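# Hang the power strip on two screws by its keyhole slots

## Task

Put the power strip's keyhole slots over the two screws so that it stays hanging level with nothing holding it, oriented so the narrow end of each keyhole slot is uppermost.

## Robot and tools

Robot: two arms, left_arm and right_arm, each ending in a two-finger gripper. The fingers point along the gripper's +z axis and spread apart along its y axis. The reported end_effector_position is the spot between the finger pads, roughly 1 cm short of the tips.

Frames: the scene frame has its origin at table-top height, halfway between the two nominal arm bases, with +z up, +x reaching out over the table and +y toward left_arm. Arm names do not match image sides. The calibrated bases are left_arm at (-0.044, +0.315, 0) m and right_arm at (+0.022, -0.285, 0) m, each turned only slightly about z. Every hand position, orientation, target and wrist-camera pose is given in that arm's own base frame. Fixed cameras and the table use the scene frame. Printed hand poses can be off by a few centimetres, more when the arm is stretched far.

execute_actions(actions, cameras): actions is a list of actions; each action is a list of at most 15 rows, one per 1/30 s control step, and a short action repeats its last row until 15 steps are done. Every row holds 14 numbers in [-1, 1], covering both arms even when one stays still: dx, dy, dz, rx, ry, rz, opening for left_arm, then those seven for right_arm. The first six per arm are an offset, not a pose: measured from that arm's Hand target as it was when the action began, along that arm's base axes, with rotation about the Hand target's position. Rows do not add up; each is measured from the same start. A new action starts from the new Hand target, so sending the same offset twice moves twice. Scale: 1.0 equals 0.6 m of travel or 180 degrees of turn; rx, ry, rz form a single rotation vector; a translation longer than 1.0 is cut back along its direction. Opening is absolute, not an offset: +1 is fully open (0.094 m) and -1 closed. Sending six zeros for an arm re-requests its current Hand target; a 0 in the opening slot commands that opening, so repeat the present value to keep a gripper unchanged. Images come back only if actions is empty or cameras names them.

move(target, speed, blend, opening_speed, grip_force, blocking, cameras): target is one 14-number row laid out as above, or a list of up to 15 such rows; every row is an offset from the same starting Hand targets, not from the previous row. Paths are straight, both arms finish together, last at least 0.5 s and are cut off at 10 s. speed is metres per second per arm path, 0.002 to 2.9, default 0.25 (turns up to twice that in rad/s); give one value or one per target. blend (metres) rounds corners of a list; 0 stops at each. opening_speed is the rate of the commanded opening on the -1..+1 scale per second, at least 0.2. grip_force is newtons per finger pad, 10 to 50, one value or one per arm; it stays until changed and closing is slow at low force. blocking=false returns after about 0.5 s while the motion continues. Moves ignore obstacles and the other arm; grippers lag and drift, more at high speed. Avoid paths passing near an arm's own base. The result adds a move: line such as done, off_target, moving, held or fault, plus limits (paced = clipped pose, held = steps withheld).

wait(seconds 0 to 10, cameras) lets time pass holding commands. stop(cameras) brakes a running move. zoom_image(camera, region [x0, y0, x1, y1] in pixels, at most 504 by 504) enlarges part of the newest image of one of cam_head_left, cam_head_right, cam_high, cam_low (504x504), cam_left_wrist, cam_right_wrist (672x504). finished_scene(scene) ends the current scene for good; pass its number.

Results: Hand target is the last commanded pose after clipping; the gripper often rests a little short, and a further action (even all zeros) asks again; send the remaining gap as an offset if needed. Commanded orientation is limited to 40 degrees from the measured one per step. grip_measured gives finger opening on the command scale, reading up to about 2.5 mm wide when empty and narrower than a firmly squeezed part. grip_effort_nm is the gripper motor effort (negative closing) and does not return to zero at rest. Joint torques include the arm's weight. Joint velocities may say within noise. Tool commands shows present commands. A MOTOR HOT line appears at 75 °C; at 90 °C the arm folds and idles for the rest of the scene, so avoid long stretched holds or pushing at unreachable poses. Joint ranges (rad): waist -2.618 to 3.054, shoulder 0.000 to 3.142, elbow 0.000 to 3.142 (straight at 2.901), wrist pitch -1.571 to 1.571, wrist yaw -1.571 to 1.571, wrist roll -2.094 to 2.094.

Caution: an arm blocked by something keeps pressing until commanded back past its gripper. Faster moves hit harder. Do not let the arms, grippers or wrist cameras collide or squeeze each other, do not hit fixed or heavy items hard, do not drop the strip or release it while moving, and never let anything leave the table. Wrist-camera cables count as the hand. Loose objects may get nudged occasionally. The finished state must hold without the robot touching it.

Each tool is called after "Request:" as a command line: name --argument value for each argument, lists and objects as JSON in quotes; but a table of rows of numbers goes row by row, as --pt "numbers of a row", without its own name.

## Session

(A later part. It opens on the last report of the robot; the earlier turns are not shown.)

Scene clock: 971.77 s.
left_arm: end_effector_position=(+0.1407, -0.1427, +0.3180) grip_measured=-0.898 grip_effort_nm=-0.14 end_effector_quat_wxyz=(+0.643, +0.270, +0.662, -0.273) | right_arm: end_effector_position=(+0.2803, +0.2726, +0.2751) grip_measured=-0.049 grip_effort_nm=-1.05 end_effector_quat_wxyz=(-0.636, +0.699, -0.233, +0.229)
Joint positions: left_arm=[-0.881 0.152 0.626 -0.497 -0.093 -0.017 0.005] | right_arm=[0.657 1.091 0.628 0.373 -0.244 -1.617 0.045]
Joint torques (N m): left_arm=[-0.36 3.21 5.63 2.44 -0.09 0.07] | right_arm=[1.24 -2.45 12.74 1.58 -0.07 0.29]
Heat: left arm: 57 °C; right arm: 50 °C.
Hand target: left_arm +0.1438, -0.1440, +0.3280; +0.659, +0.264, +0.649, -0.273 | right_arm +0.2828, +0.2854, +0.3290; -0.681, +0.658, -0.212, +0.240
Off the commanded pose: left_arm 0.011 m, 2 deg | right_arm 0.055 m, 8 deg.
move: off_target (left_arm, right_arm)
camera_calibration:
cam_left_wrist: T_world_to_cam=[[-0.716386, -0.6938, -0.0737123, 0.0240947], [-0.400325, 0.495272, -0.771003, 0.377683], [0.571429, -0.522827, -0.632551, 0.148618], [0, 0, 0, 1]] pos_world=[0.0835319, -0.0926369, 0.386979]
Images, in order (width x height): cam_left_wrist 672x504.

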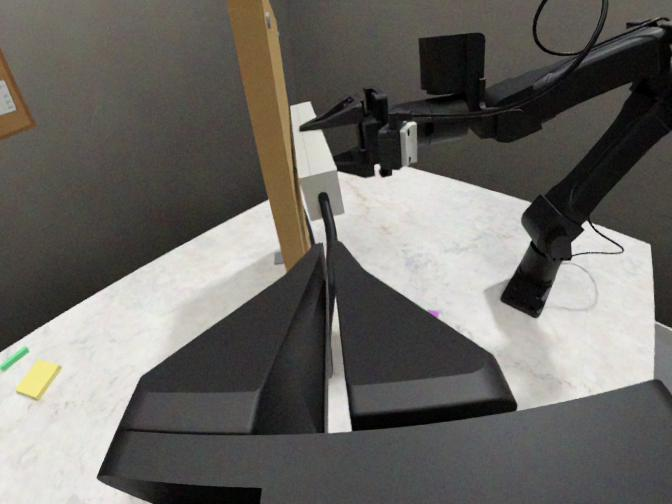

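Request:
move --pt "0 0 0 0 0 0 -0.9 0.024 -0.018 0 0.01 -0.008 0 -1" --speed 0.06 --cameras '["cam_left_wrist"]'

Request:
zoom_image --camera "cam_left_wrist" --region '[240, 80, 360, 200]'

Request:
move --pt "0 0 0 0 0 0 -0.9 -0.048 0.036 0 0 0 0 -1" --speed 0.06 --cameras '["cam_left_wrist","cam_high"]'

Request:
zoom_image --camera "cam_left_wrist" --region '[240, 80, 360, 200]'

Request:
zoom_image --camera "cam_high" --region '[220, 120, 380, 280]'

Scene clock: 982.87 s.
left_arm: end_effector_position=(+0.1407, -0.1427, +0.3180) grip_measured=-0.898 grip_effort_nm=-0.14 end_effector_quat_wxyz=(+0.643, +0.270, +0.662, -0.273) | right_arm: end_effector_position=(+0.2853, +0.2705, +0.2736) grip_measured=-0.049 grip_effort_nm=-1.05 end_effector_quat_wxyz=(-0.641, +0.701, -0.224, +0.218)
Joint positions: left_arm=[-0.881 0.152 0.626 -0.497 -0.093 -0.017 0.005] | right_arm=[0.611 1.114 0.629 0.398 -0.321 -1.617 0.045]
Joint torques (N m): left_arm=[-0.36 3.19 5.59 2.46 -0.08 0.08] | right_arm=[-0.59 -2.04 10.99 2.18 -0.1 0.42]
Heat: left arm: 57 °C; right arm: 51 °C.
Hand target: left_arm +0.1438, -0.1440, +0.3280; +0.659, +0.264, +0.649, -0.273 | right_arm +0.2972, +0.2746, +0.3290; -0.694, +0.644, -0.208, +0.244
Off the commanded pose: left_arm 0.011 m, 2 deg | right_arm 0.057 m, 10 deg.
move: off_target (left_arm, right_arm)
camera_calibration:
cam_left_wrist: T_world_to_cam=[[-0.716386, -0.6938, -0.0737123, 0.0240947], [-0.400325, 0.495272, -0.771003, 0.377683], [0.571429, -0.522827, -0.632551, 0.148618], [0, 0, 0, 1]] pos_world=[0.0835319, -0.0926369, 0.386979]
Images, in order (width x height): cam_left_wrist 672x504.

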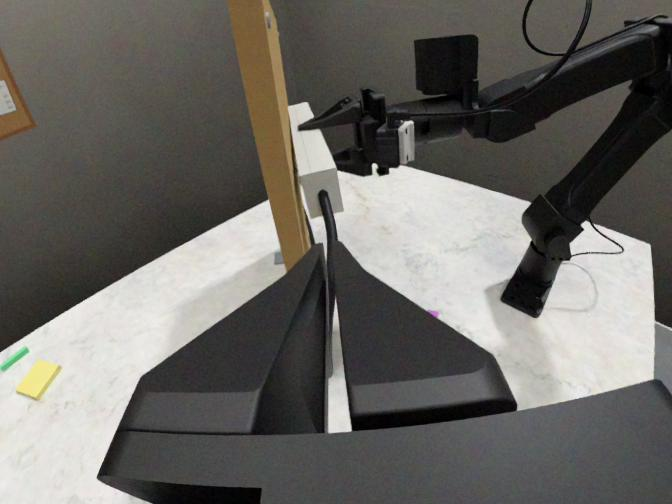

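Scaled by 4.200 from the camera's 672x504 image, which has a finer 960x720 frame.

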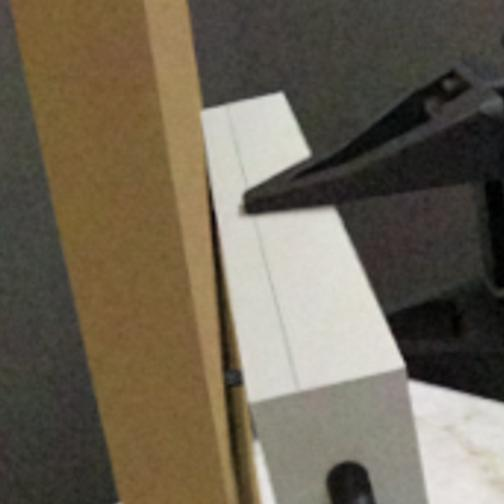

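Scene clock: 984.37 s.
left_arm: end_effector_position=(+0.1407, -0.1427, +0.3180) grip_measured=-0.898 grip_effort_nm=-0.14 end_effector_quat_wxyz=(+0.643, +0.270, +0.662, -0.273) | right_arm: end_effector_position=(+0.2851, +0.2720, +0.2762) grip_measured=-0.049 grip_effort_nm=-1.05 end_effector_quat_wxyz=(-0.626, +0.689, -0.259, +0.259)
Joint positions: left_arm=[-0.881 0.152 0.626 -0.497 -0.093 -0.017 0.005] | right_arm=[0.709 1.094 0.629 0.381 -0.109 -1.614 0.045]
Joint torques (N m): left_arm=[-0.28 3.21 5.65 2.43 -0.08 0.05] | right_arm=[3.3 -3.56 9.48 2.13 -0.54 0.26]
Heat: left arm: 57 °C; right arm: 52 °C.
Hand target: left_arm +0.1438, -0.1440, +0.3280; +0.659, +0.264, +0.649, -0.273 | right_arm +0.2684, +0.2962, +0.3290; -0.694, +0.644, -0.208, +0.244
Off the commanded pose: left_arm 0.011 m, 2 deg | right_arm 0.060 m, 11 deg.
move: off_target (left_arm, right_arm)
camera_calibration:
cam_left_wrist: T_world_to_cam=[[-0.716386, -0.6938, -0.0737123, 0.0240947], [-0.400325, 0.495272, -0.771003, 0.377683], [0.571429, -0.522827, -0.632551, 0.148618], [0, 0, 0, 1]] pos_world=[0.0835319, -0.0926369, 0.386979]
Images, in order (width x height): cam_high 504x504, cam_left_wrist 672x504.

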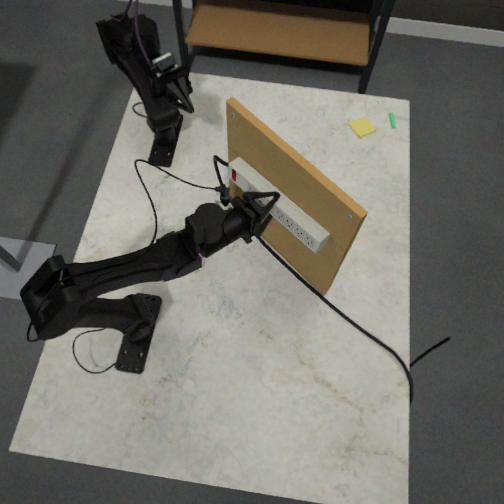

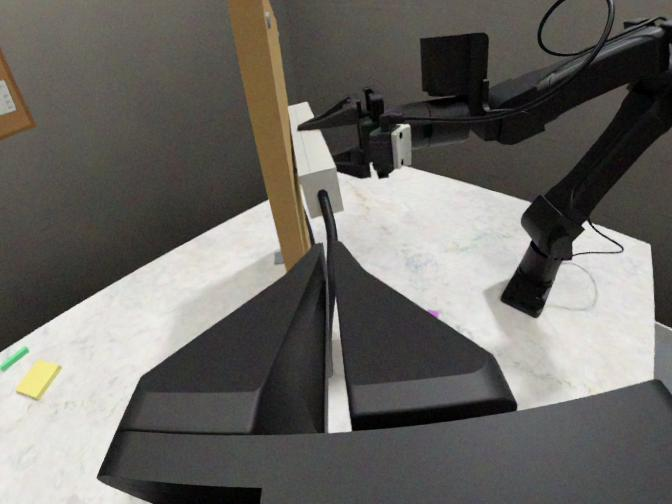

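Scaled by 4.200 from the camera's 672x504 image, which has a finer 960x720 frame.

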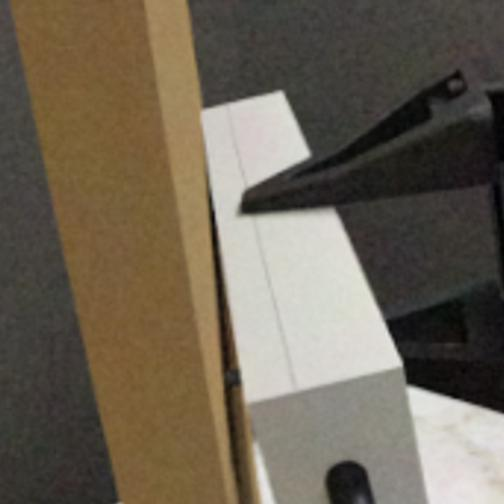

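Scaled by 3.150 from the camera's 504x504 image, which has a finer 720x720 frame.

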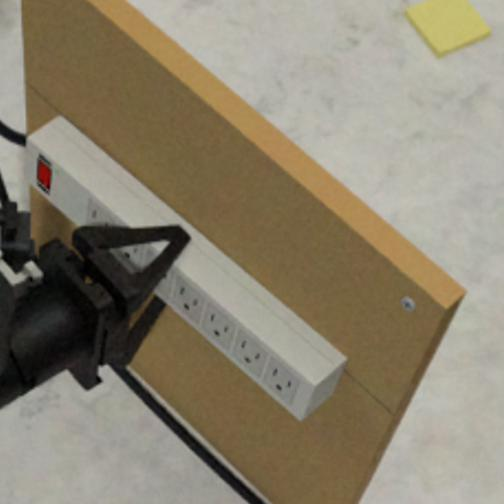

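Request:
move --pt "0 0 0 0 0 0 -0.9 0.029 -0.032 0 0.02 0.027 0 -1" --speed 0.06 --cameras '["cam_left_wrist"]'

Request:
zoom_image --camera "cam_left_wrist" --region '[240, 80, 360, 200]'

Request:
move --pt "0 0 0 0 0 0 -0.9 0.008 0.012 0 0.015 0.02 0 -1" --speed 0.06 --cameras '["cam_left_wrist","cam_high"]'

Request:
zoom_image --camera "cam_left_wrist" --region '[240, 80, 360, 200]'

Request:
zoom_image --camera "cam_high" --region '[220, 120, 380, 280]'

Scene clock: 1001.70 s.
left_arm: end_effector_position=(+0.1407, -0.1427, +0.3180) grip_measured=-0.898 grip_effort_nm=-0.14 end_effector_quat_wxyz=(+0.643, +0.270, +0.662, -0.273) | right_arm: end_effector_position=(+0.2853, +0.2689, +0.2797) grip_measured=-0.049 grip_effort_nm=-1.05 end_effector_quat_wxyz=(+0.647, -0.682, +0.263, -0.218)
Joint positions: left_arm=[-0.881 0.152 0.626 -0.497 -0.093 -0.017 0.005] | right_arm=[0.648 1.092 0.629 0.392 -0.23 -1.545 0.045]
Joint torques (N m): left_arm=[-0.31 3.22 5.67 2.44 -0.1 0.08] | right_arm=[-0.61 -2.66 10.11 2.02 -0.36 0.66]
Heat: left arm: 57 °C; right arm: 53 °C.
Hand target: left_arm +0.1438, -0.1440, +0.3280; +0.659, +0.264, +0.649, -0.273 | right_arm +0.2858, +0.2770, +0.3290; +0.705, -0.632, +0.244, -0.210
Off the commanded pose: left_arm 0.011 m, 2 deg | right_arm 0.050 m, 9 deg.
move: off_target (left_arm, right_arm)
camera_calibration:
cam_left_wrist: T_world_to_cam=[[-0.716386, -0.6938, -0.0737123, 0.0240947], [-0.400325, 0.495272, -0.771003, 0.377683], [0.571429, -0.522827, -0.632551, 0.148618], [0, 0, 0, 1]] pos_world=[0.0835319, -0.0926369, 0.386979]
Images, in order (width x height): cam_left_wrist 672x504.

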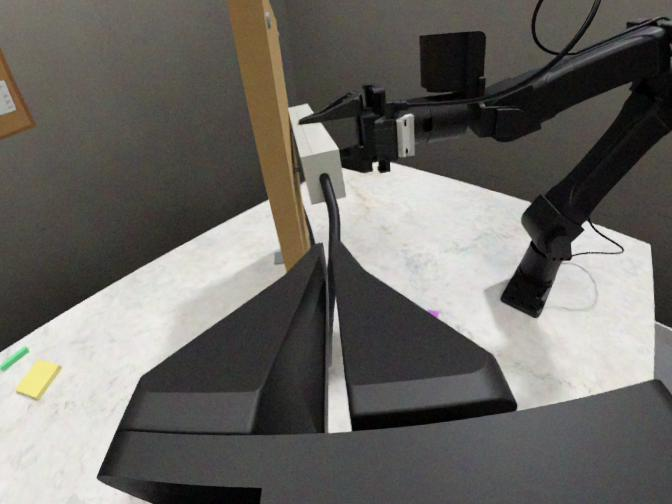

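Scaled by 4.200 from the camera's 672x504 image, which has a finer 960x720 frame.

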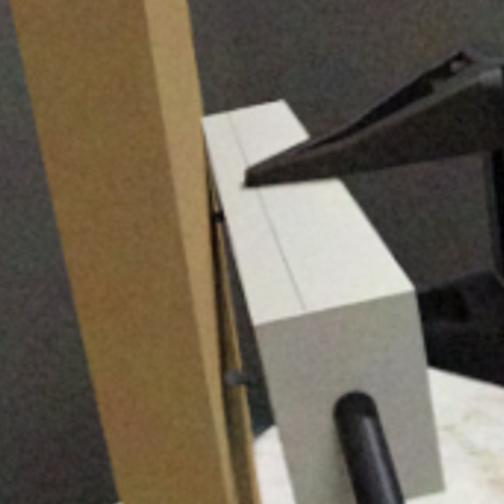

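Scene clock: 1002.93 s.
left_arm: end_effector_position=(+0.1407, -0.1427, +0.3180) grip_measured=-0.898 grip_effort_nm=-0.14 end_effector_quat_wxyz=(+0.643, +0.270, +0.662, -0.273) | right_arm: end_effector_position=(+0.2869, +0.2704, +0.2814) grip_measured=-0.049 grip_effort_nm=-1.05 end_effector_quat_wxyz=(+0.654, -0.675, +0.274, -0.206)
Joint positions: left_arm=[-0.881 0.152 0.626 -0.497 -0.093 -0.017 0.005] | right_arm=[0.648 1.103 0.632 0.409 -0.232 -1.505 0.045]
Joint torques (N m): left_arm=[-0.32 3.3 5.65 2.43 -0.08 0.09] | right_arm=[0.64 -0.9 11.36 1.94 -0.17 1.06]
Heat: left arm: 57 °C; right arm: 53 °C.
Hand target: left_arm +0.1438, -0.1440, +0.3280; +0.659, +0.264, +0.649, -0.273 | right_arm +0.2906, +0.2842, +0.3290; +0.711, -0.622, +0.271, -0.184
Off the commanded pose: left_arm 0.011 m, 2 deg | right_arm 0.050 m, 9 deg.
move: off_target (left_arm, right_arm)
camera_calibration:
cam_left_wrist: T_world_to_cam=[[-0.716386, -0.6938, -0.0737123, 0.0240947], [-0.400325, 0.495272, -0.771003, 0.377683], [0.571429, -0.522827, -0.632551, 0.148618], [0, 0, 0, 1]] pos_world=[0.0835319, -0.0926369, 0.386979]
Images, in order (width x height): cam_high 504x504, cam_left_wrist 672x504.

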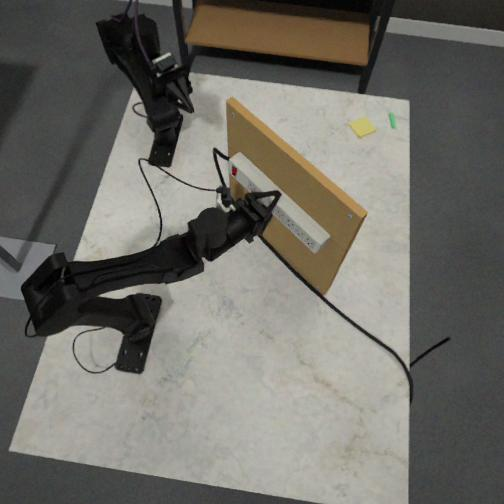

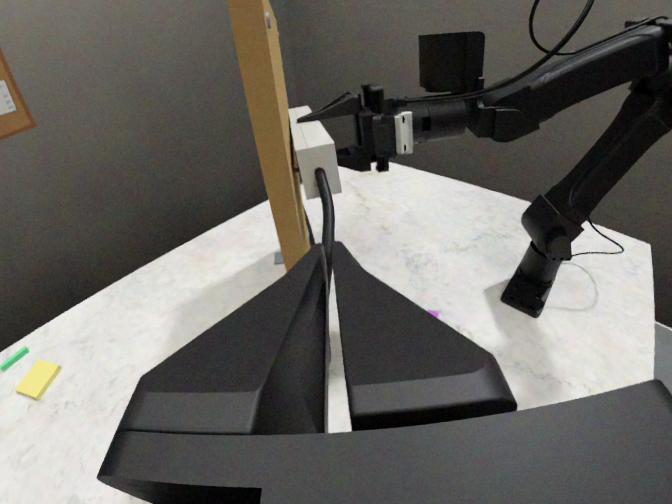

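Scaled by 4.200 from the camera's 672x504 image, which has a finer 960x720 frame.

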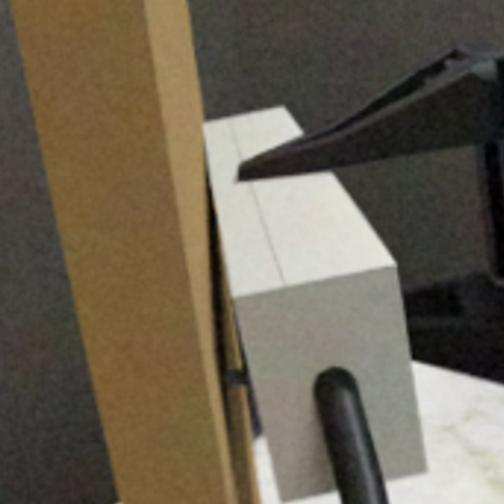

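Scaled by 3.150 from the camera's 504x504 image, which has a finer 720x720 frame.

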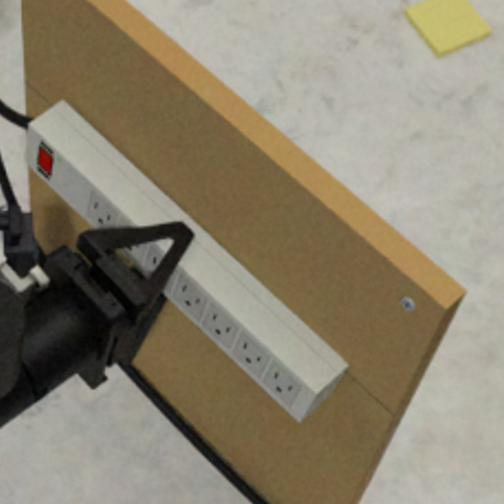

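Request:
move --pt "0 0 0 0 0 0 -0.9 0.005 0.007 0 -0.02 -0.027 0 -1" --speed 0.06 --cameras '["cam_left_wrist"]'

Request:
zoom_image --camera "cam_left_wrist" --region '[240, 80, 360, 200]'

Request:
move --pt "0 0 0 0 0 0 -0.9 0 0 0 -0.012 -0.016 0 -1" --speed 0.06 --cameras '["cam_left_wrist"]'

Request:
zoom_image --camera "cam_left_wrist" --region '[240, 80, 360, 200]'

Scene clock: 1013.77 s.
left_arm: end_effector_position=(+0.1407, -0.1427, +0.3180) grip_measured=-0.898 grip_effort_nm=-0.13 end_effector_quat_wxyz=(+0.643, +0.270, +0.662, -0.273) | right_arm: end_effector_position=(+0.2870, +0.2705, +0.2808) grip_measured=-0.049 grip_effort_nm=-1.05 end_effector_quat_wxyz=(+0.653, -0.676, +0.271, -0.209)
Joint positions: left_arm=[-0.881 0.152 0.626 -0.497 -0.093 -0.017 0.005] | right_arm=[0.648 1.105 0.631 0.412 -0.232 -1.514 0.045]
Joint torques (N m): left_arm=[-0.35 3.25 5.63 2.43 -0.1 0.07] | right_arm=[0.95 0.79 11.56 2.14 -0.17 0.11]
Heat: left arm: 57 °C; right arm: 54 °C.
Hand target: left_arm +0.1438, -0.1440, +0.3280; +0.659, +0.264, +0.649, -0.273 | right_arm +0.2936, +0.2884, +0.3290; +0.702, -0.635, +0.235, -0.219
Off the commanded pose: left_arm 0.011 m, 2 deg | right_arm 0.052 m, 8 deg.
move: off_target (left_arm, right_arm)
camera_calibration:
cam_left_wrist: T_world_to_cam=[[-0.716386, -0.6938, -0.0737123, 0.0240947], [-0.400325, 0.495272, -0.771003, 0.377683], [0.571429, -0.522827, -0.632551, 0.148618], [0, 0, 0, 1]] pos_world=[0.0835319, -0.0926369, 0.386979]
Images, in order (width x height): cam_left_wrist 672x504.

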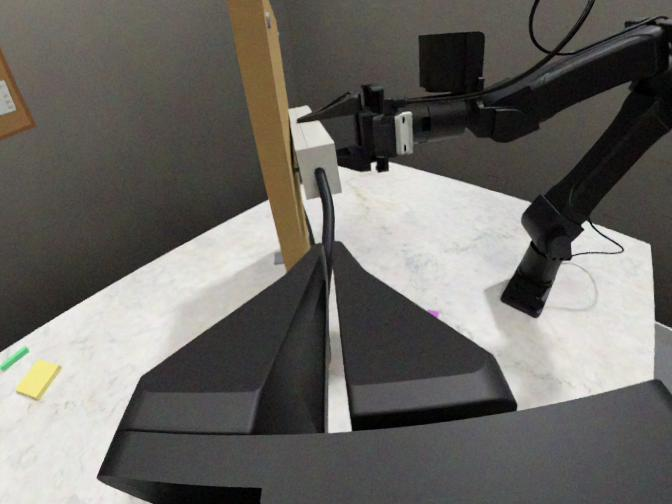

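Scaled by 4.200 from the camera's 672x504 image, which has a finer 960x720 frame.

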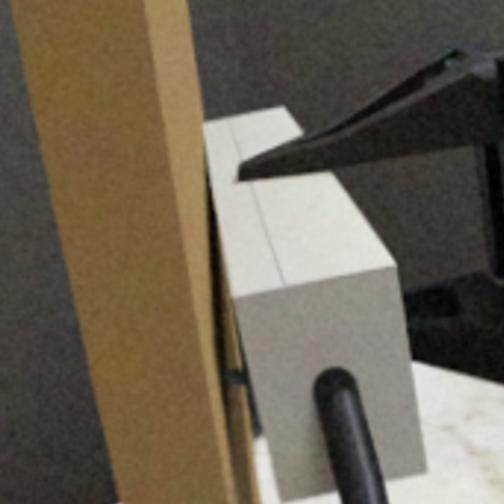

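Scene clock: 1014.83 s.
left_arm: end_effector_position=(+0.1407, -0.1427, +0.3180) grip_measured=-0.898 grip_effort_nm=-0.14 end_effector_quat_wxyz=(+0.643, +0.270, +0.662, -0.273) | right_arm: end_effector_position=(+0.2868, +0.2707, +0.2808) grip_measured=-0.049 grip_effort_nm=-1.05 end_effector_quat_wxyz=(+0.652, -0.677, +0.268, -0.211)
Joint positions: left_arm=[-0.881 0.152 0.626 -0.497 -0.093 -0.017 0.005] | right_arm=[0.648 1.105 0.631 0.412 -0.233 -1.522 0.045]
Joint torques (N m): left_arm=[-0.36 3.28 5.65 2.43 -0.07 0.06] | right_arm=[0.7 0.85 11.66 2.15 -0.22 -0.37]
Heat: left arm: 57 °C; right arm: 54 °C.
Hand target: left_arm +0.1438, -0.1440, +0.3280; +0.659, +0.264, +0.649, -0.273 | right_arm +0.2936, +0.2884, +0.3290; +0.696, -0.643, +0.213, -0.239
Off the commanded pose: left_arm 0.011 m, 2 deg | right_arm 0.052 m, 10 deg.
move: off_target (left_arm, right_arm)
camera_calibration:
cam_left_wrist: T_world_to_cam=[[-0.716386, -0.6938, -0.0737123, 0.0240947], [-0.400325, 0.495272, -0.771003, 0.377683], [0.571429, -0.522827, -0.632551, 0.148618], [0, 0, 0, 1]] pos_world=[0.0835319, -0.0926369, 0.386979]
Images, in order (width x height): cam_left_wrist 672x504.

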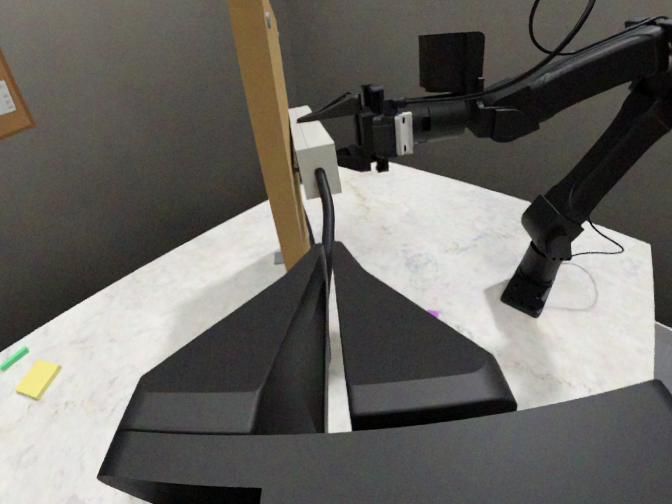

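Scaled by 4.200 from the camera's 672x504 image, which has a finer 960x720 frame.

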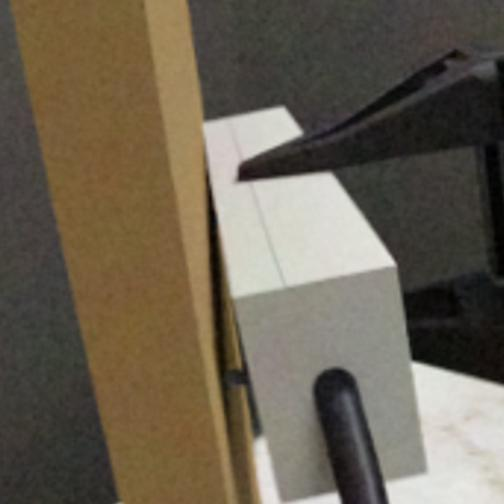

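Request:
move --pt "0 0 0 0 0 0 -0.9 -0.006 -0.008 -0.012 -0.005 -0.008 0 -1" --speed 0.06

Request:
move --pt "0 0 0 0 0 0 -0.9 0 0 -0.015 -0.003 -0.005 -0.01 -1" --speed 0.06 --cameras '["cam_left_wrist"]'

Request:
zoom_image --camera "cam_left_wrist" --region '[240, 80, 360, 200]'

Request:
move --pt "0 0 0 0 0 0 -0.9 0 0 -0.015 -0.003 -0.005 -0.01 -1" --speed 0.06 --cameras '["cam_left_wrist"]'

Request:
zoom_image --camera "cam_left_wrist" --region '[240, 80, 360, 200]'

Scene clock: 1027.87 s.
left_arm: end_effector_position=(+0.1407, -0.1427, +0.3180) grip_measured=-0.898 grip_effort_nm=-0.14 end_effector_quat_wxyz=(+0.643, +0.270, +0.662, -0.273) | right_arm: end_effector_position=(+0.2866, +0.2706, +0.2814) grip_measured=-0.049 grip_effort_nm=-1.05 end_effector_quat_wxyz=(+0.652, -0.677, +0.266, -0.212)
Joint positions: left_arm=[-0.881 0.152 0.626 -0.497 -0.093 -0.017 0.005] | right_arm=[0.648 1.103 0.631 0.412 -0.233 -1.525 0.045]
Joint torques (N m): left_arm=[-0.32 3.18 5.68 2.44 -0.08 0.07] | right_arm=[0.27 -0.18 9.25 2.3 -0.25 -0.61]
Heat: left arm: 58 °C; right arm: 57 °C.
Hand target: left_arm +0.1438, -0.1440, +0.3280; +0.659, +0.264, +0.649, -0.273 | right_arm +0.2900, +0.2836, +0.3218; +0.693, -0.645, +0.202, -0.249
Off the commanded pose: left_arm 0.011 m, 2 deg | right_arm 0.043 m, 10 deg.
move: off_target (left_arm, right_arm)

Scene clock: 1029.07 s.
left_arm: end_effector_position=(+0.1407, -0.1427, +0.3180) grip_measured=-0.898 grip_effort_nm=-0.14 end_effector_quat_wxyz=(+0.643, +0.270, +0.662, -0.273) | right_arm: end_effector_position=(+0.2870, +0.2704, +0.2817) grip_measured=-0.049 grip_effort_nm=-1.05 end_effector_quat_wxyz=(+0.653, -0.675, +0.267, -0.218)
Joint positions: left_arm=[-0.881 0.152 0.626 -0.497 -0.093 -0.017 0.005] | right_arm=[0.654 1.103 0.626 0.423 -0.218 -1.528 0.045]
Joint torques (N m): left_arm=[-0.35 3.18 5.67 2.43 -0.07 0.06] | right_arm=[1.66 0.46 7.62 2.46 0.03 -0.8]
Heat: left arm: 58 °C; right arm: 57 °C.
Hand target: left_arm +0.1438, -0.1440, +0.3280; +0.659, +0.264, +0.649, -0.273 | right_arm +0.2900, +0.2836, +0.3128; +0.688, -0.643, +0.206, -0.266
Off the commanded pose: left_arm 0.011 m, 2 deg | right_arm 0.034 m, 10 deg.
move: off_target (left_arm, right_arm)
camera_calibration:
cam_left_wrist: T_world_to_cam=[[-0.716386, -0.6938, -0.0737123, 0.0240947], [-0.400325, 0.495272, -0.771003, 0.377683], [0.571429, -0.522827, -0.632551, 0.148618], [0, 0, 0, 1]] pos_world=[0.0835319, -0.0926369, 0.386979]
Images, in order (width x height): cam_left_wrist 672x504.

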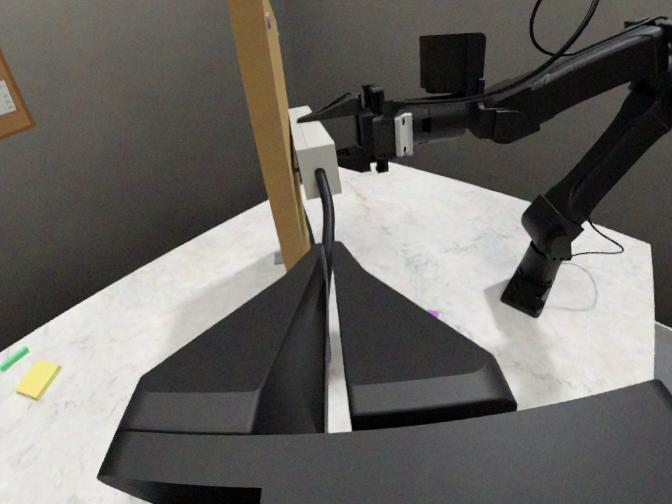

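Scaled by 4.200 from the camera's 672x504 image, which has a finer 960x720 frame.

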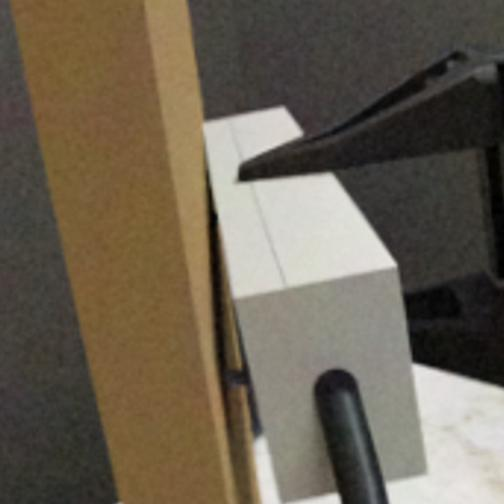

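Scene clock: 1030.23 s.
left_arm: end_effector_position=(+0.1407, -0.1427, +0.3180) grip_measured=-0.898 grip_effort_nm=-0.14 end_effector_quat_wxyz=(+0.643, +0.270, +0.662, -0.273) | right_arm: end_effector_position=(+0.2869, +0.2708, +0.2810) grip_measured=-0.049 grip_effort_nm=-1.05 end_effector_quat_wxyz=(+0.660, -0.662, +0.269, -0.232)
Joint positions: left_arm=[-0.881 0.152 0.626 -0.497 -0.093 -0.017 0.005] | right_arm=[0.676 1.109 0.594 0.493 -0.172 -1.526 0.045]
Joint torques (N m): left_arm=[-0.4 3.22 5.65 2.44 -0.08 0.07] | right_arm=[1.88 0.72 7.62 2.25 0.09 -1.02]
Heat: left arm: 58 °C; right arm: 57 °C.
Hand target: left_arm +0.1438, -0.1440, +0.3280; +0.659, +0.264, +0.649, -0.273 | right_arm +0.2900, +0.2836, +0.3038; +0.682, -0.641, +0.209, -0.283
Off the commanded pose: left_arm 0.011 m, 2 deg | right_arm 0.026 m, 10 deg.
move: off_target (left_arm, right_arm)
camera_calibration:
cam_left_wrist: T_world_to_cam=[[-0.716386, -0.6938, -0.0737123, 0.0240947], [-0.400325, 0.495272, -0.771003, 0.377683], [0.571429, -0.522827, -0.632551, 0.148618], [0, 0, 0, 1]] pos_world=[0.0835319, -0.0926369, 0.386979]
Images, in order (width x height): cam_left_wrist 672x504.

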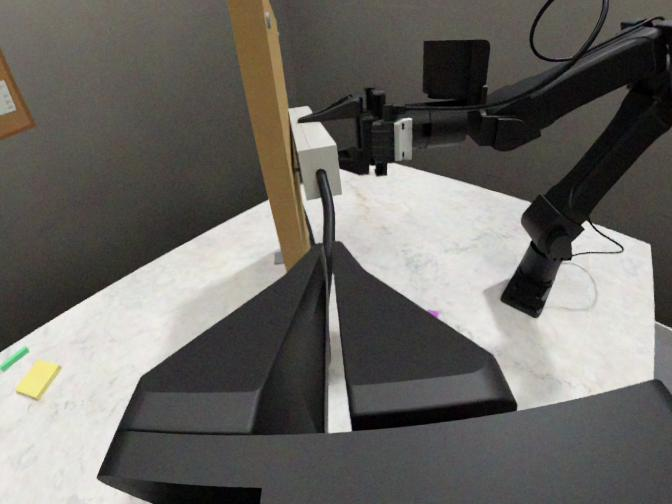

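Scaled by 4.200 from the camera's 672x504 image, which has a finer 960x720 frame.

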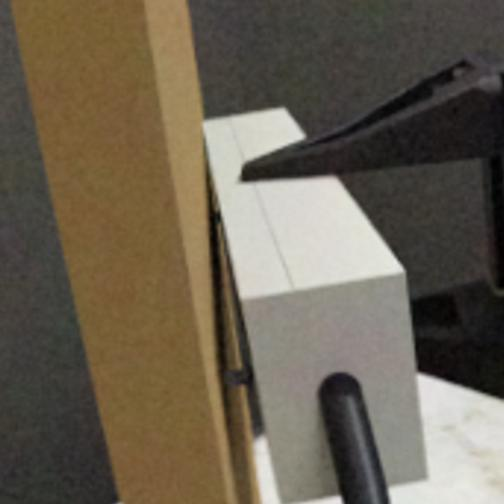

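Request:
move --pt "0 0 0 0 0 0 -0.9 0 0 -0.01 -0.015 -0.02 0 -1" --speed 0.06

Request:
move --pt "0 0 0 0 0 0 -0.9 0 0 -0.01 -0.015 -0.02 0 -1" --speed 0.06 --cameras '["cam_left_wrist"]'

Request:
zoom_image --camera "cam_left_wrist" --region '[240, 80, 360, 200]'

Scene clock: 1050.97 s.
left_arm: end_effector_position=(+0.1407, -0.1427, +0.3180) grip_measured=-0.898 grip_effort_nm=-0.14 end_effector_quat_wxyz=(+0.643, +0.270, +0.662, -0.273) | right_arm: end_effector_position=(+0.2867, +0.2706, +0.2798) grip_measured=-0.049 grip_effort_nm=-1.05 end_effector_quat_wxyz=(+0.665, -0.658, +0.261, -0.239)
Joint positions: left_arm=[-0.881 0.152 0.626 -0.497 -0.093 -0.017 0.005] | right_arm=[0.676 1.117 0.573 0.542 -0.172 -1.538 0.045]
Joint torques (N m): left_arm=[-0.31 3.23 5.7 2.44 -0.08 0.07] | right_arm=[1.65 1.13 7.69 2.14 0.04 -1.64]
Heat: left arm: 58 °C; right arm: 56 °C.
Hand target: left_arm +0.1438, -0.1440, +0.3280; +0.659, +0.264, +0.649, -0.273 | right_arm +0.2900, +0.2836, +0.2978; +0.673, -0.648, +0.181, -0.308
Off the commanded pose: left_arm 0.011 m, 2 deg | right_arm 0.022 m, 12 deg.
move: off_target (left_arm, right_arm)

Scene clock: 1052.30 s.
left_arm: end_effector_position=(+0.1407, -0.1427, +0.3180) grip_measured=-0.898 grip_effort_nm=-0.14 end_effector_quat_wxyz=(+0.643, +0.270, +0.662, -0.273) | right_arm: end_effector_position=(+0.2889, +0.2746, +0.2744) grip_measured=-0.049 grip_effort_nm=-1.05 end_effector_quat_wxyz=(+0.659, -0.663, +0.229, -0.271)
Joint positions: left_arm=[-0.881 0.152 0.626 -0.497 -0.093 -0.017 0.005] | right_arm=[0.683 1.155 0.551 0.62 -0.164 -1.626 0.045]
Joint torques (N m): left_arm=[-0.32 3.21 5.64 2.44 -0.09 0.08] | right_arm=[0.49 -0.05 7.49 1.94 -0.1 -1.56]
Heat: left arm: 58 °C; right arm: 56 °C.
Hand target: left_arm +0.1438, -0.1440, +0.3280; +0.659, +0.264, +0.649, -0.273 | right_arm +0.2900, +0.2836, +0.2918; +0.663, -0.653, +0.153, -0.332
Off the commanded pose: left_arm 0.011 m, 2 deg | right_arm 0.020 m, 11 deg.
move: off_target (left_arm, right_arm)
camera_calibration:
cam_left_wrist: T_world_to_cam=[[-0.716386, -0.6938, -0.0737123, 0.0240947], [-0.400325, 0.495272, -0.771003, 0.377683], [0.571429, -0.522827, -0.632551, 0.148618], [0, 0, 0, 1]] pos_world=[0.0835319, -0.0926369, 0.386979]
Images, in order (width x height): cam_left_wrist 672x504.

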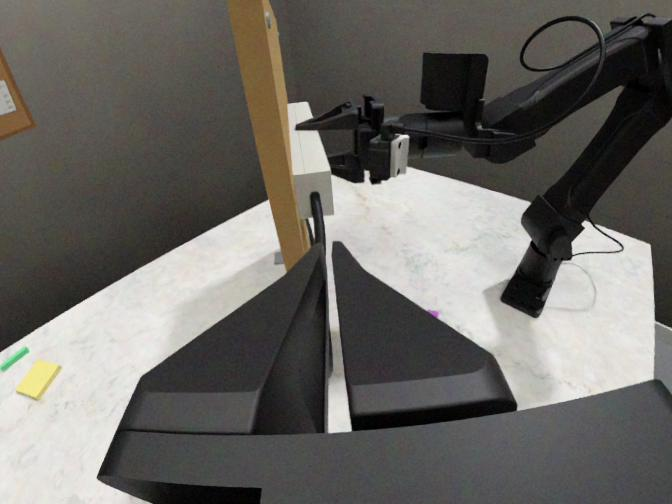

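Scaled by 4.200 from the camera's 672x504 image, which has a finer 960x720 frame.

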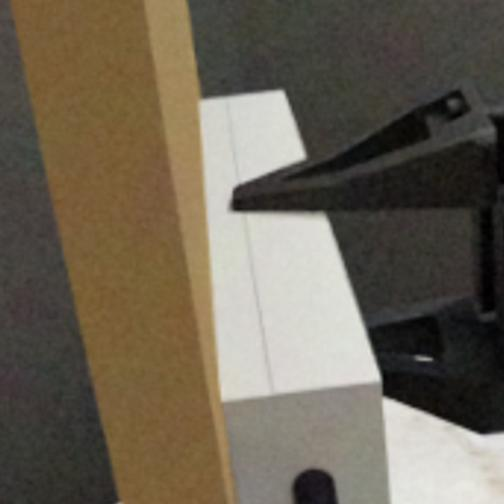

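Request:
move --pt "0 0 0 0 0 0 -0.9 0.005 0.004 -0.01 0.03 0.04 0 -1" --pt "0 0 0 0 0 0 -0.9 0.005 0.004 -0.05 0.03 0.04 0 -1" --speed 0.06 --cameras '["cam_left_wrist","cam_high"]'

Request:
zoom_image --camera "cam_left_wrist" --region '[240, 80, 360, 200]'

Request:
zoom_image --camera "cam_high" --region '[220, 120, 380, 280]'

Scene clock: 1071.10 s.
left_arm: end_effector_position=(+0.1407, -0.1427, +0.3180) grip_measured=-0.898 grip_effort_nm=-0.14 end_effector_quat_wxyz=(+0.643, +0.270, +0.662, -0.273) | right_arm: end_effector_position=(+0.2887, +0.2740, +0.2711) grip_measured=-0.049 grip_effort_nm=-1.05 end_effector_quat_wxyz=(+0.691, -0.628, +0.223, -0.279)
Joint positions: left_arm=[-0.881 0.152 0.626 -0.497 -0.093 -0.017 0.005] | right_arm=[0.683 1.224 0.471 0.866 -0.163 -1.595 0.045]
Joint torques (N m): left_arm=[-0.39 3.26 5.63 2.42 -0.09 0.06] | right_arm=[0.92 1.46 7.2 1.22 0.01 -0.34]
Heat: left arm: 58 °C; right arm: 57 °C.
Hand target: left_arm +0.1438, -0.1440, +0.3280; +0.659, +0.264, +0.649, -0.273 | right_arm +0.2930, +0.2860, +0.2618; +0.682, -0.641, +0.209, -0.283
Off the commanded pose: left_arm 0.011 m, 2 deg | right_arm 0.016 m, 2 deg.
move: off_target (left_arm, right_arm)
camera_calibration:
cam_left_wrist: T_world_to_cam=[[-0.716386, -0.6938, -0.0737123, 0.0240947], [-0.400325, 0.495272, -0.771003, 0.377683], [0.571429, -0.522827, -0.632551, 0.148618], [0, 0, 0, 1]] pos_world=[0.0835319, -0.0926369, 0.386979]
Images, in order (width x height): cam_high 504x504, cam_left_wrist 672x504.

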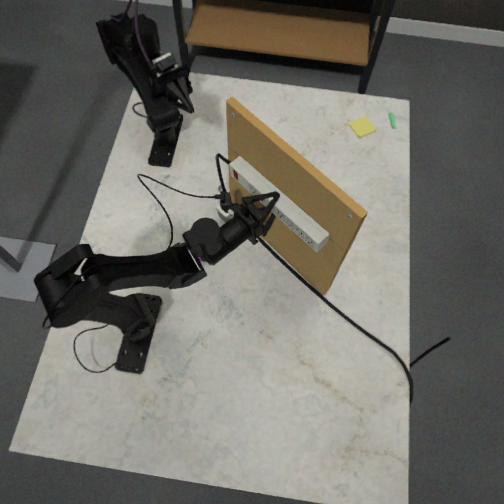

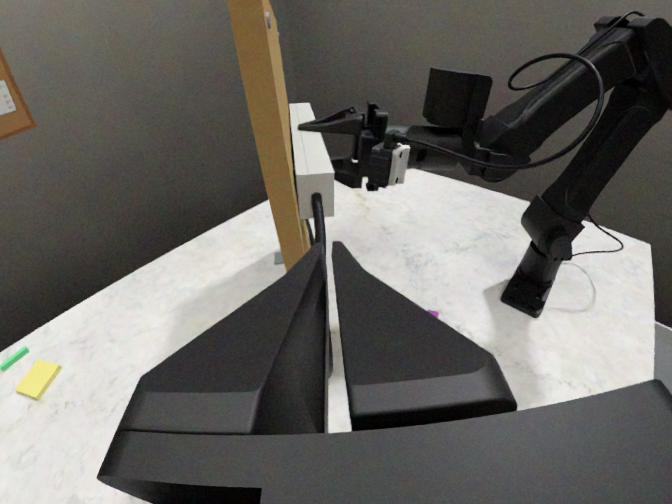

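Scaled by 4.200 from the camera's 672x504 image, which has a finer 960x720 frame.

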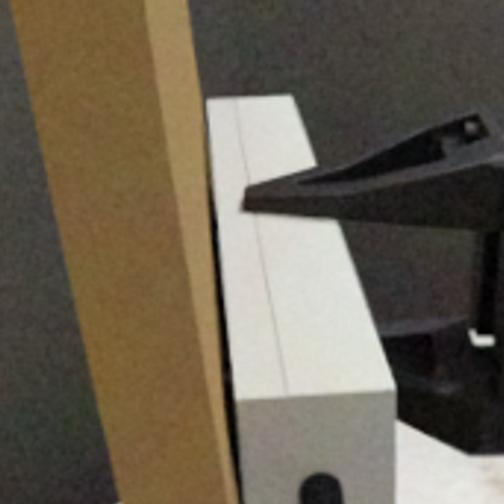

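Scaled by 3.150 from the camera's 504x504 image, which has a finer 720x720 frame.

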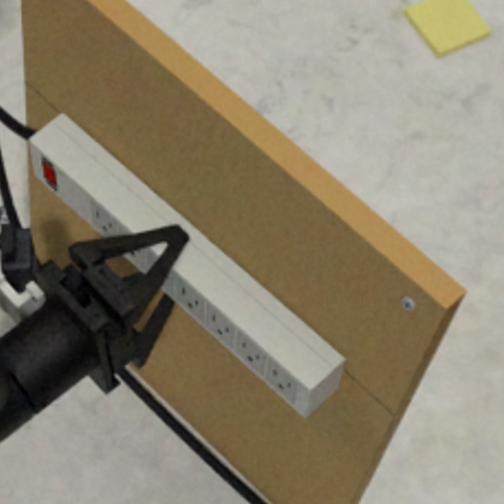

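Request:
move --pt "0 0 0 0 0 0 -0.9 0.004 0.006 0.0 -0.035 0.026 0 -1" --pt "0 0 0 0 0 0 -0.9 0.002 0.003 -0.05 -0.04 0.03 0 -1" --speed 0.06 --cameras '["cam_left_wrist","cam_high"]'

Request:
zoom_image --camera "cam_left_wrist" --region '[240, 80, 360, 200]'

Request:
zoom_image --camera "cam_high" --region '[220, 120, 380, 280]'

Scene clock: 1088.70 s.
left_arm: end_effector_position=(+0.1407, -0.1427, +0.3180) grip_measured=-0.898 grip_effort_nm=-0.14 end_effector_quat_wxyz=(+0.643, +0.270, +0.662, -0.273) | right_arm: end_effector_position=(+0.2892, +0.2748, +0.2706) grip_measured=-0.049 grip_effort_nm=-1.05 end_effector_quat_wxyz=(+0.672, -0.650, +0.228, -0.273)
Joint positions: left_arm=[-0.881 0.152 0.626 -0.497 -0.093 -0.017 0.005] | right_arm=[0.683 1.186 0.513 0.726 -0.164 -1.611 0.045]
Joint torques (N m): left_arm=[-0.39 3.23 5.64 2.44 -0.06 0.07] | right_arm=[0.76 1.91 6 0.64 -0.02 -0.55]
Heat: left arm: 58 °C; right arm: 53 °C.
Hand target: left_arm +0.1438, -0.1440, +0.3280; +0.659, +0.264, +0.649, -0.273 | right_arm +0.2942, +0.2878, +0.2318; +0.630, -0.695, +0.223, -0.265
Off the commanded pose: left_arm 0.011 m, 2 deg | right_arm 0.041 m, 7 deg.
move: off_target (left_arm, right_arm)
camera_calibration:
cam_left_wrist: T_world_to_cam=[[-0.716386, -0.6938, -0.0737123, 0.0240947], [-0.400325, 0.495272, -0.771003, 0.377683], [0.571429, -0.522827, -0.632551, 0.148618], [0, 0, 0, 1]] pos_world=[0.0835319, -0.0926369, 0.386979]
Images, in order (width x height): cam_high 504x504, cam_left_wrist 672x504.

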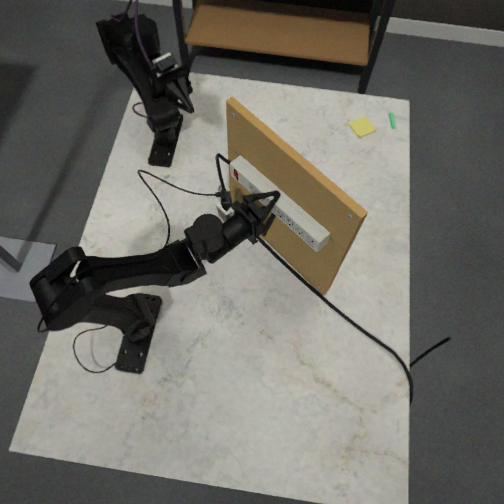

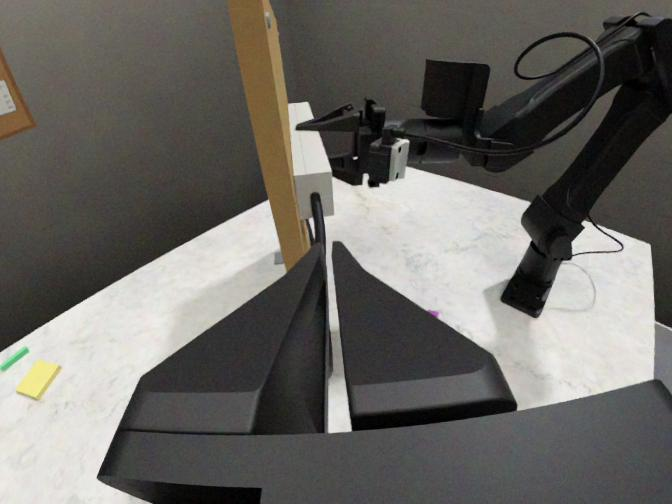

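Scaled by 4.200 from the camera's 672x504 image, which has a finer 960x720 frame.

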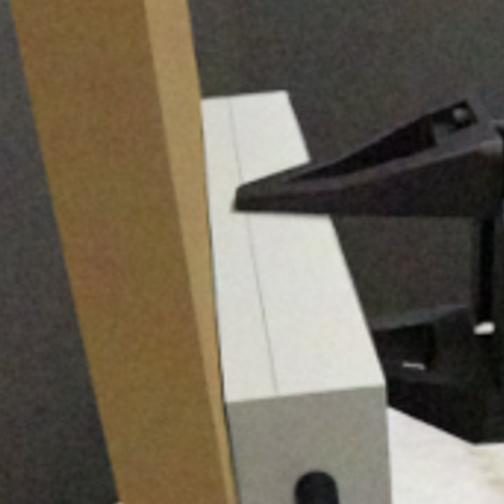

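Scaled by 3.150 from the camera's 504x504 image, which has a finer 720x720 frame.

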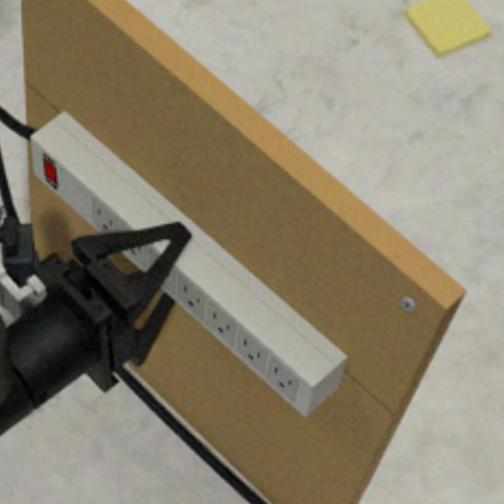

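Request:
move --pt "0 0 0 0 0 0 -0.9 -0.004 -0.005 -0.03 0 0 0 -1" --speed 0.06 --cameras '["cam_left_wrist","cam_high"]'

Request:
zoom_image --camera "cam_left_wrist" --region '[240, 80, 360, 200]'

Request:
move --pt "0 0 0 0 0 0 -0.9 -0.003 -0.004 -0.03 -0.01 0.008 0 -1" --speed 0.06 --cameras '["cam_left_wrist","cam_high"]'

Request:
zoom_image --camera "cam_left_wrist" --region '[240, 80, 360, 200]'

Request:
zoom_image --camera "cam_high" --region '[220, 120, 380, 280]'

Scene clock: 1100.03 s.
left_arm: end_effector_position=(+0.1407, -0.1427, +0.3180) grip_measured=-0.898 grip_effort_nm=-0.14 end_effector_quat_wxyz=(+0.643, +0.270, +0.662, -0.273) | right_arm: end_effector_position=(+0.2889, +0.2742, +0.2642) grip_measured=-0.049 grip_effort_nm=-1.05 end_effector_quat_wxyz=(+0.678, -0.641, +0.212, -0.290)
Joint positions: left_arm=[-0.881 0.152 0.626 -0.497 -0.093 -0.017 0.005] | right_arm=[0.683 1.226 0.467 0.849 -0.163 -1.641 0.045]
Joint torques (N m): left_arm=[-0.34 3.22 5.63 2.43 -0.08 0.07] | right_arm=[0.61 0.72 4.67 0.36 -0.05 -0.27]
Heat: left arm: 58 °C; right arm: 51 °C.
Hand target: left_arm +0.1438, -0.1440, +0.3280; +0.659, +0.264, +0.649, -0.273 | right_arm +0.2918, +0.2848, +0.2138; +0.630, -0.695, +0.223, -0.265
Off the commanded pose: left_arm 0.011 m, 2 deg | right_arm 0.052 m, 9 deg.
move: off_target (left_arm, right_arm)
camera_calibration:
cam_left_wrist: T_world_to_cam=[[-0.716386, -0.6938, -0.0737123, 0.0240947], [-0.400325, 0.495272, -0.771003, 0.377683], [0.571429, -0.522827, -0.632551, 0.148618], [0, 0, 0, 1]] pos_world=[0.0835319, -0.0926369, 0.386979]
Images, in order (width x height): cam_high 504x504, cam_left_wrist 672x504.

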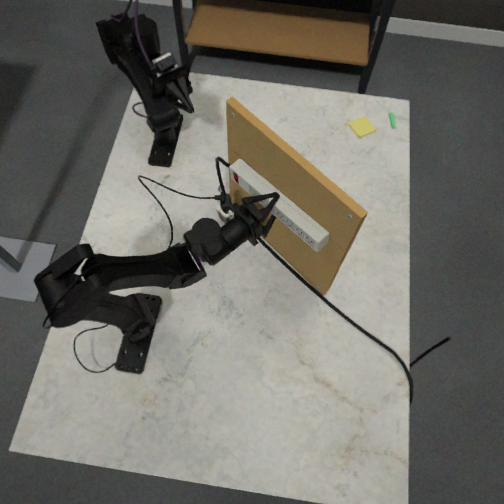

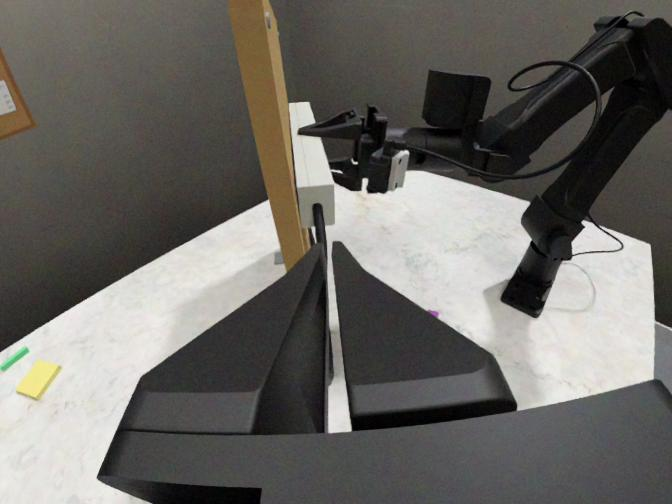

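Scaled by 4.200 from the camera's 672x504 image, which has a finer 960x720 frame.

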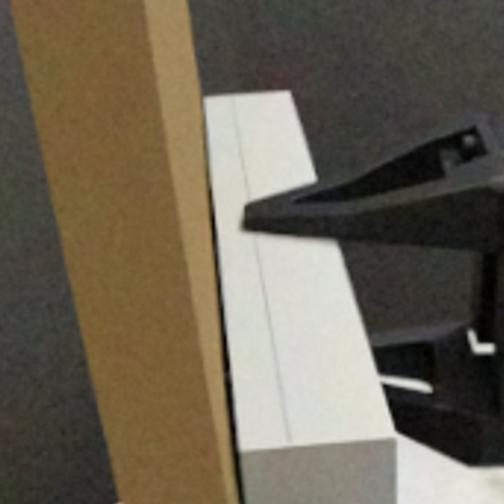

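Scene clock: 1101.03 s.
left_arm: end_effector_position=(+0.1407, -0.1427, +0.3180) grip_measured=-0.898 grip_effort_nm=-0.14 end_effector_quat_wxyz=(+0.643, +0.270, +0.662, -0.273) | right_arm: end_effector_position=(+0.2887, +0.2740, +0.2640) grip_measured=-0.049 grip_effort_nm=-1.05 end_effector_quat_wxyz=(+0.680, -0.638, +0.211, -0.292)
Joint positions: left_arm=[-0.881 0.152 0.626 -0.497 -0.093 -0.017 0.005] | right_arm=[0.683 1.232 0.461 0.869 -0.163 -1.641 0.045]
Joint torques (N m): left_arm=[-0.35 3.23 5.63 2.44 -0.09 0.08] | right_arm=[0.31 0.65 2.95 0.13 -0.07 -0.32]
Heat: left arm: 58 °C; right arm: 51 °C.
Hand target: left_arm +0.1438, -0.1440, +0.3280; +0.659, +0.264, +0.649, -0.273 | right_arm +0.2900, +0.2824, +0.1958; +0.616, -0.708, +0.227, -0.260
Off the commanded pose: left_arm 0.011 m, 2 deg | right_arm 0.069 m, 12 deg.
move: off_target (left_arm, right_arm)
camera_calibration:
cam_left_wrist: T_world_to_cam=[[-0.716386, -0.6938, -0.0737123, 0.0240947], [-0.400325, 0.495272, -0.771003, 0.377683], [0.571429, -0.522827, -0.632551, 0.148618], [0, 0, 0, 1]] pos_world=[0.0835319, -0.0926369, 0.386979]
Images, in order (width x height): cam_high 504x504, cam_left_wrist 672x504.

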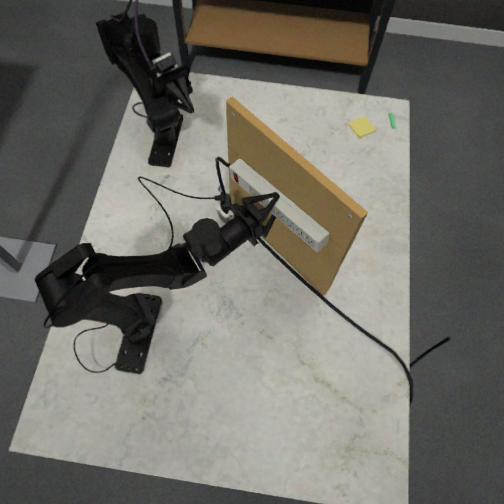

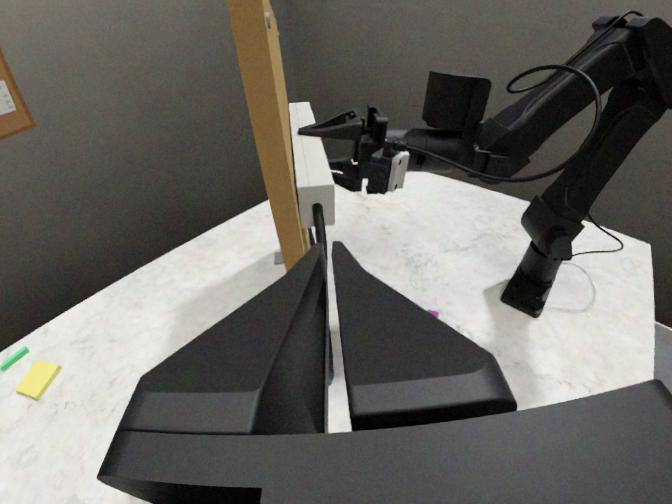

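Scaled by 4.200 from the camera's 672x504 image, which has a finer 960x720 frame.

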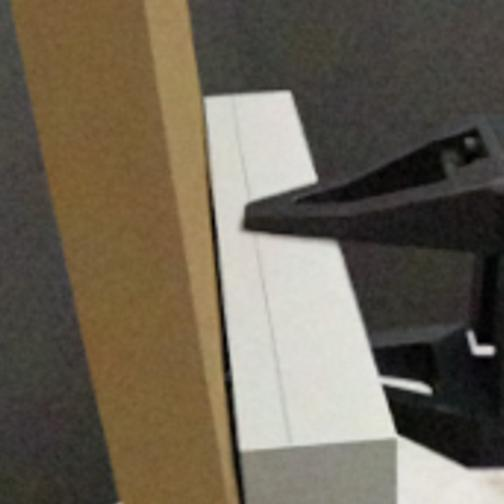

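Scaled by 3.150 from the camera's 504x504 image, which has a finer 720x720 frame.

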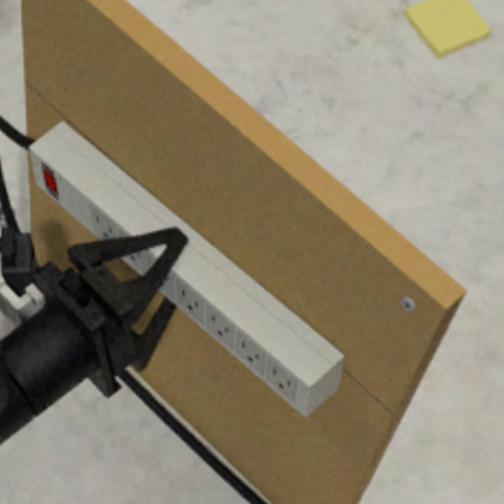

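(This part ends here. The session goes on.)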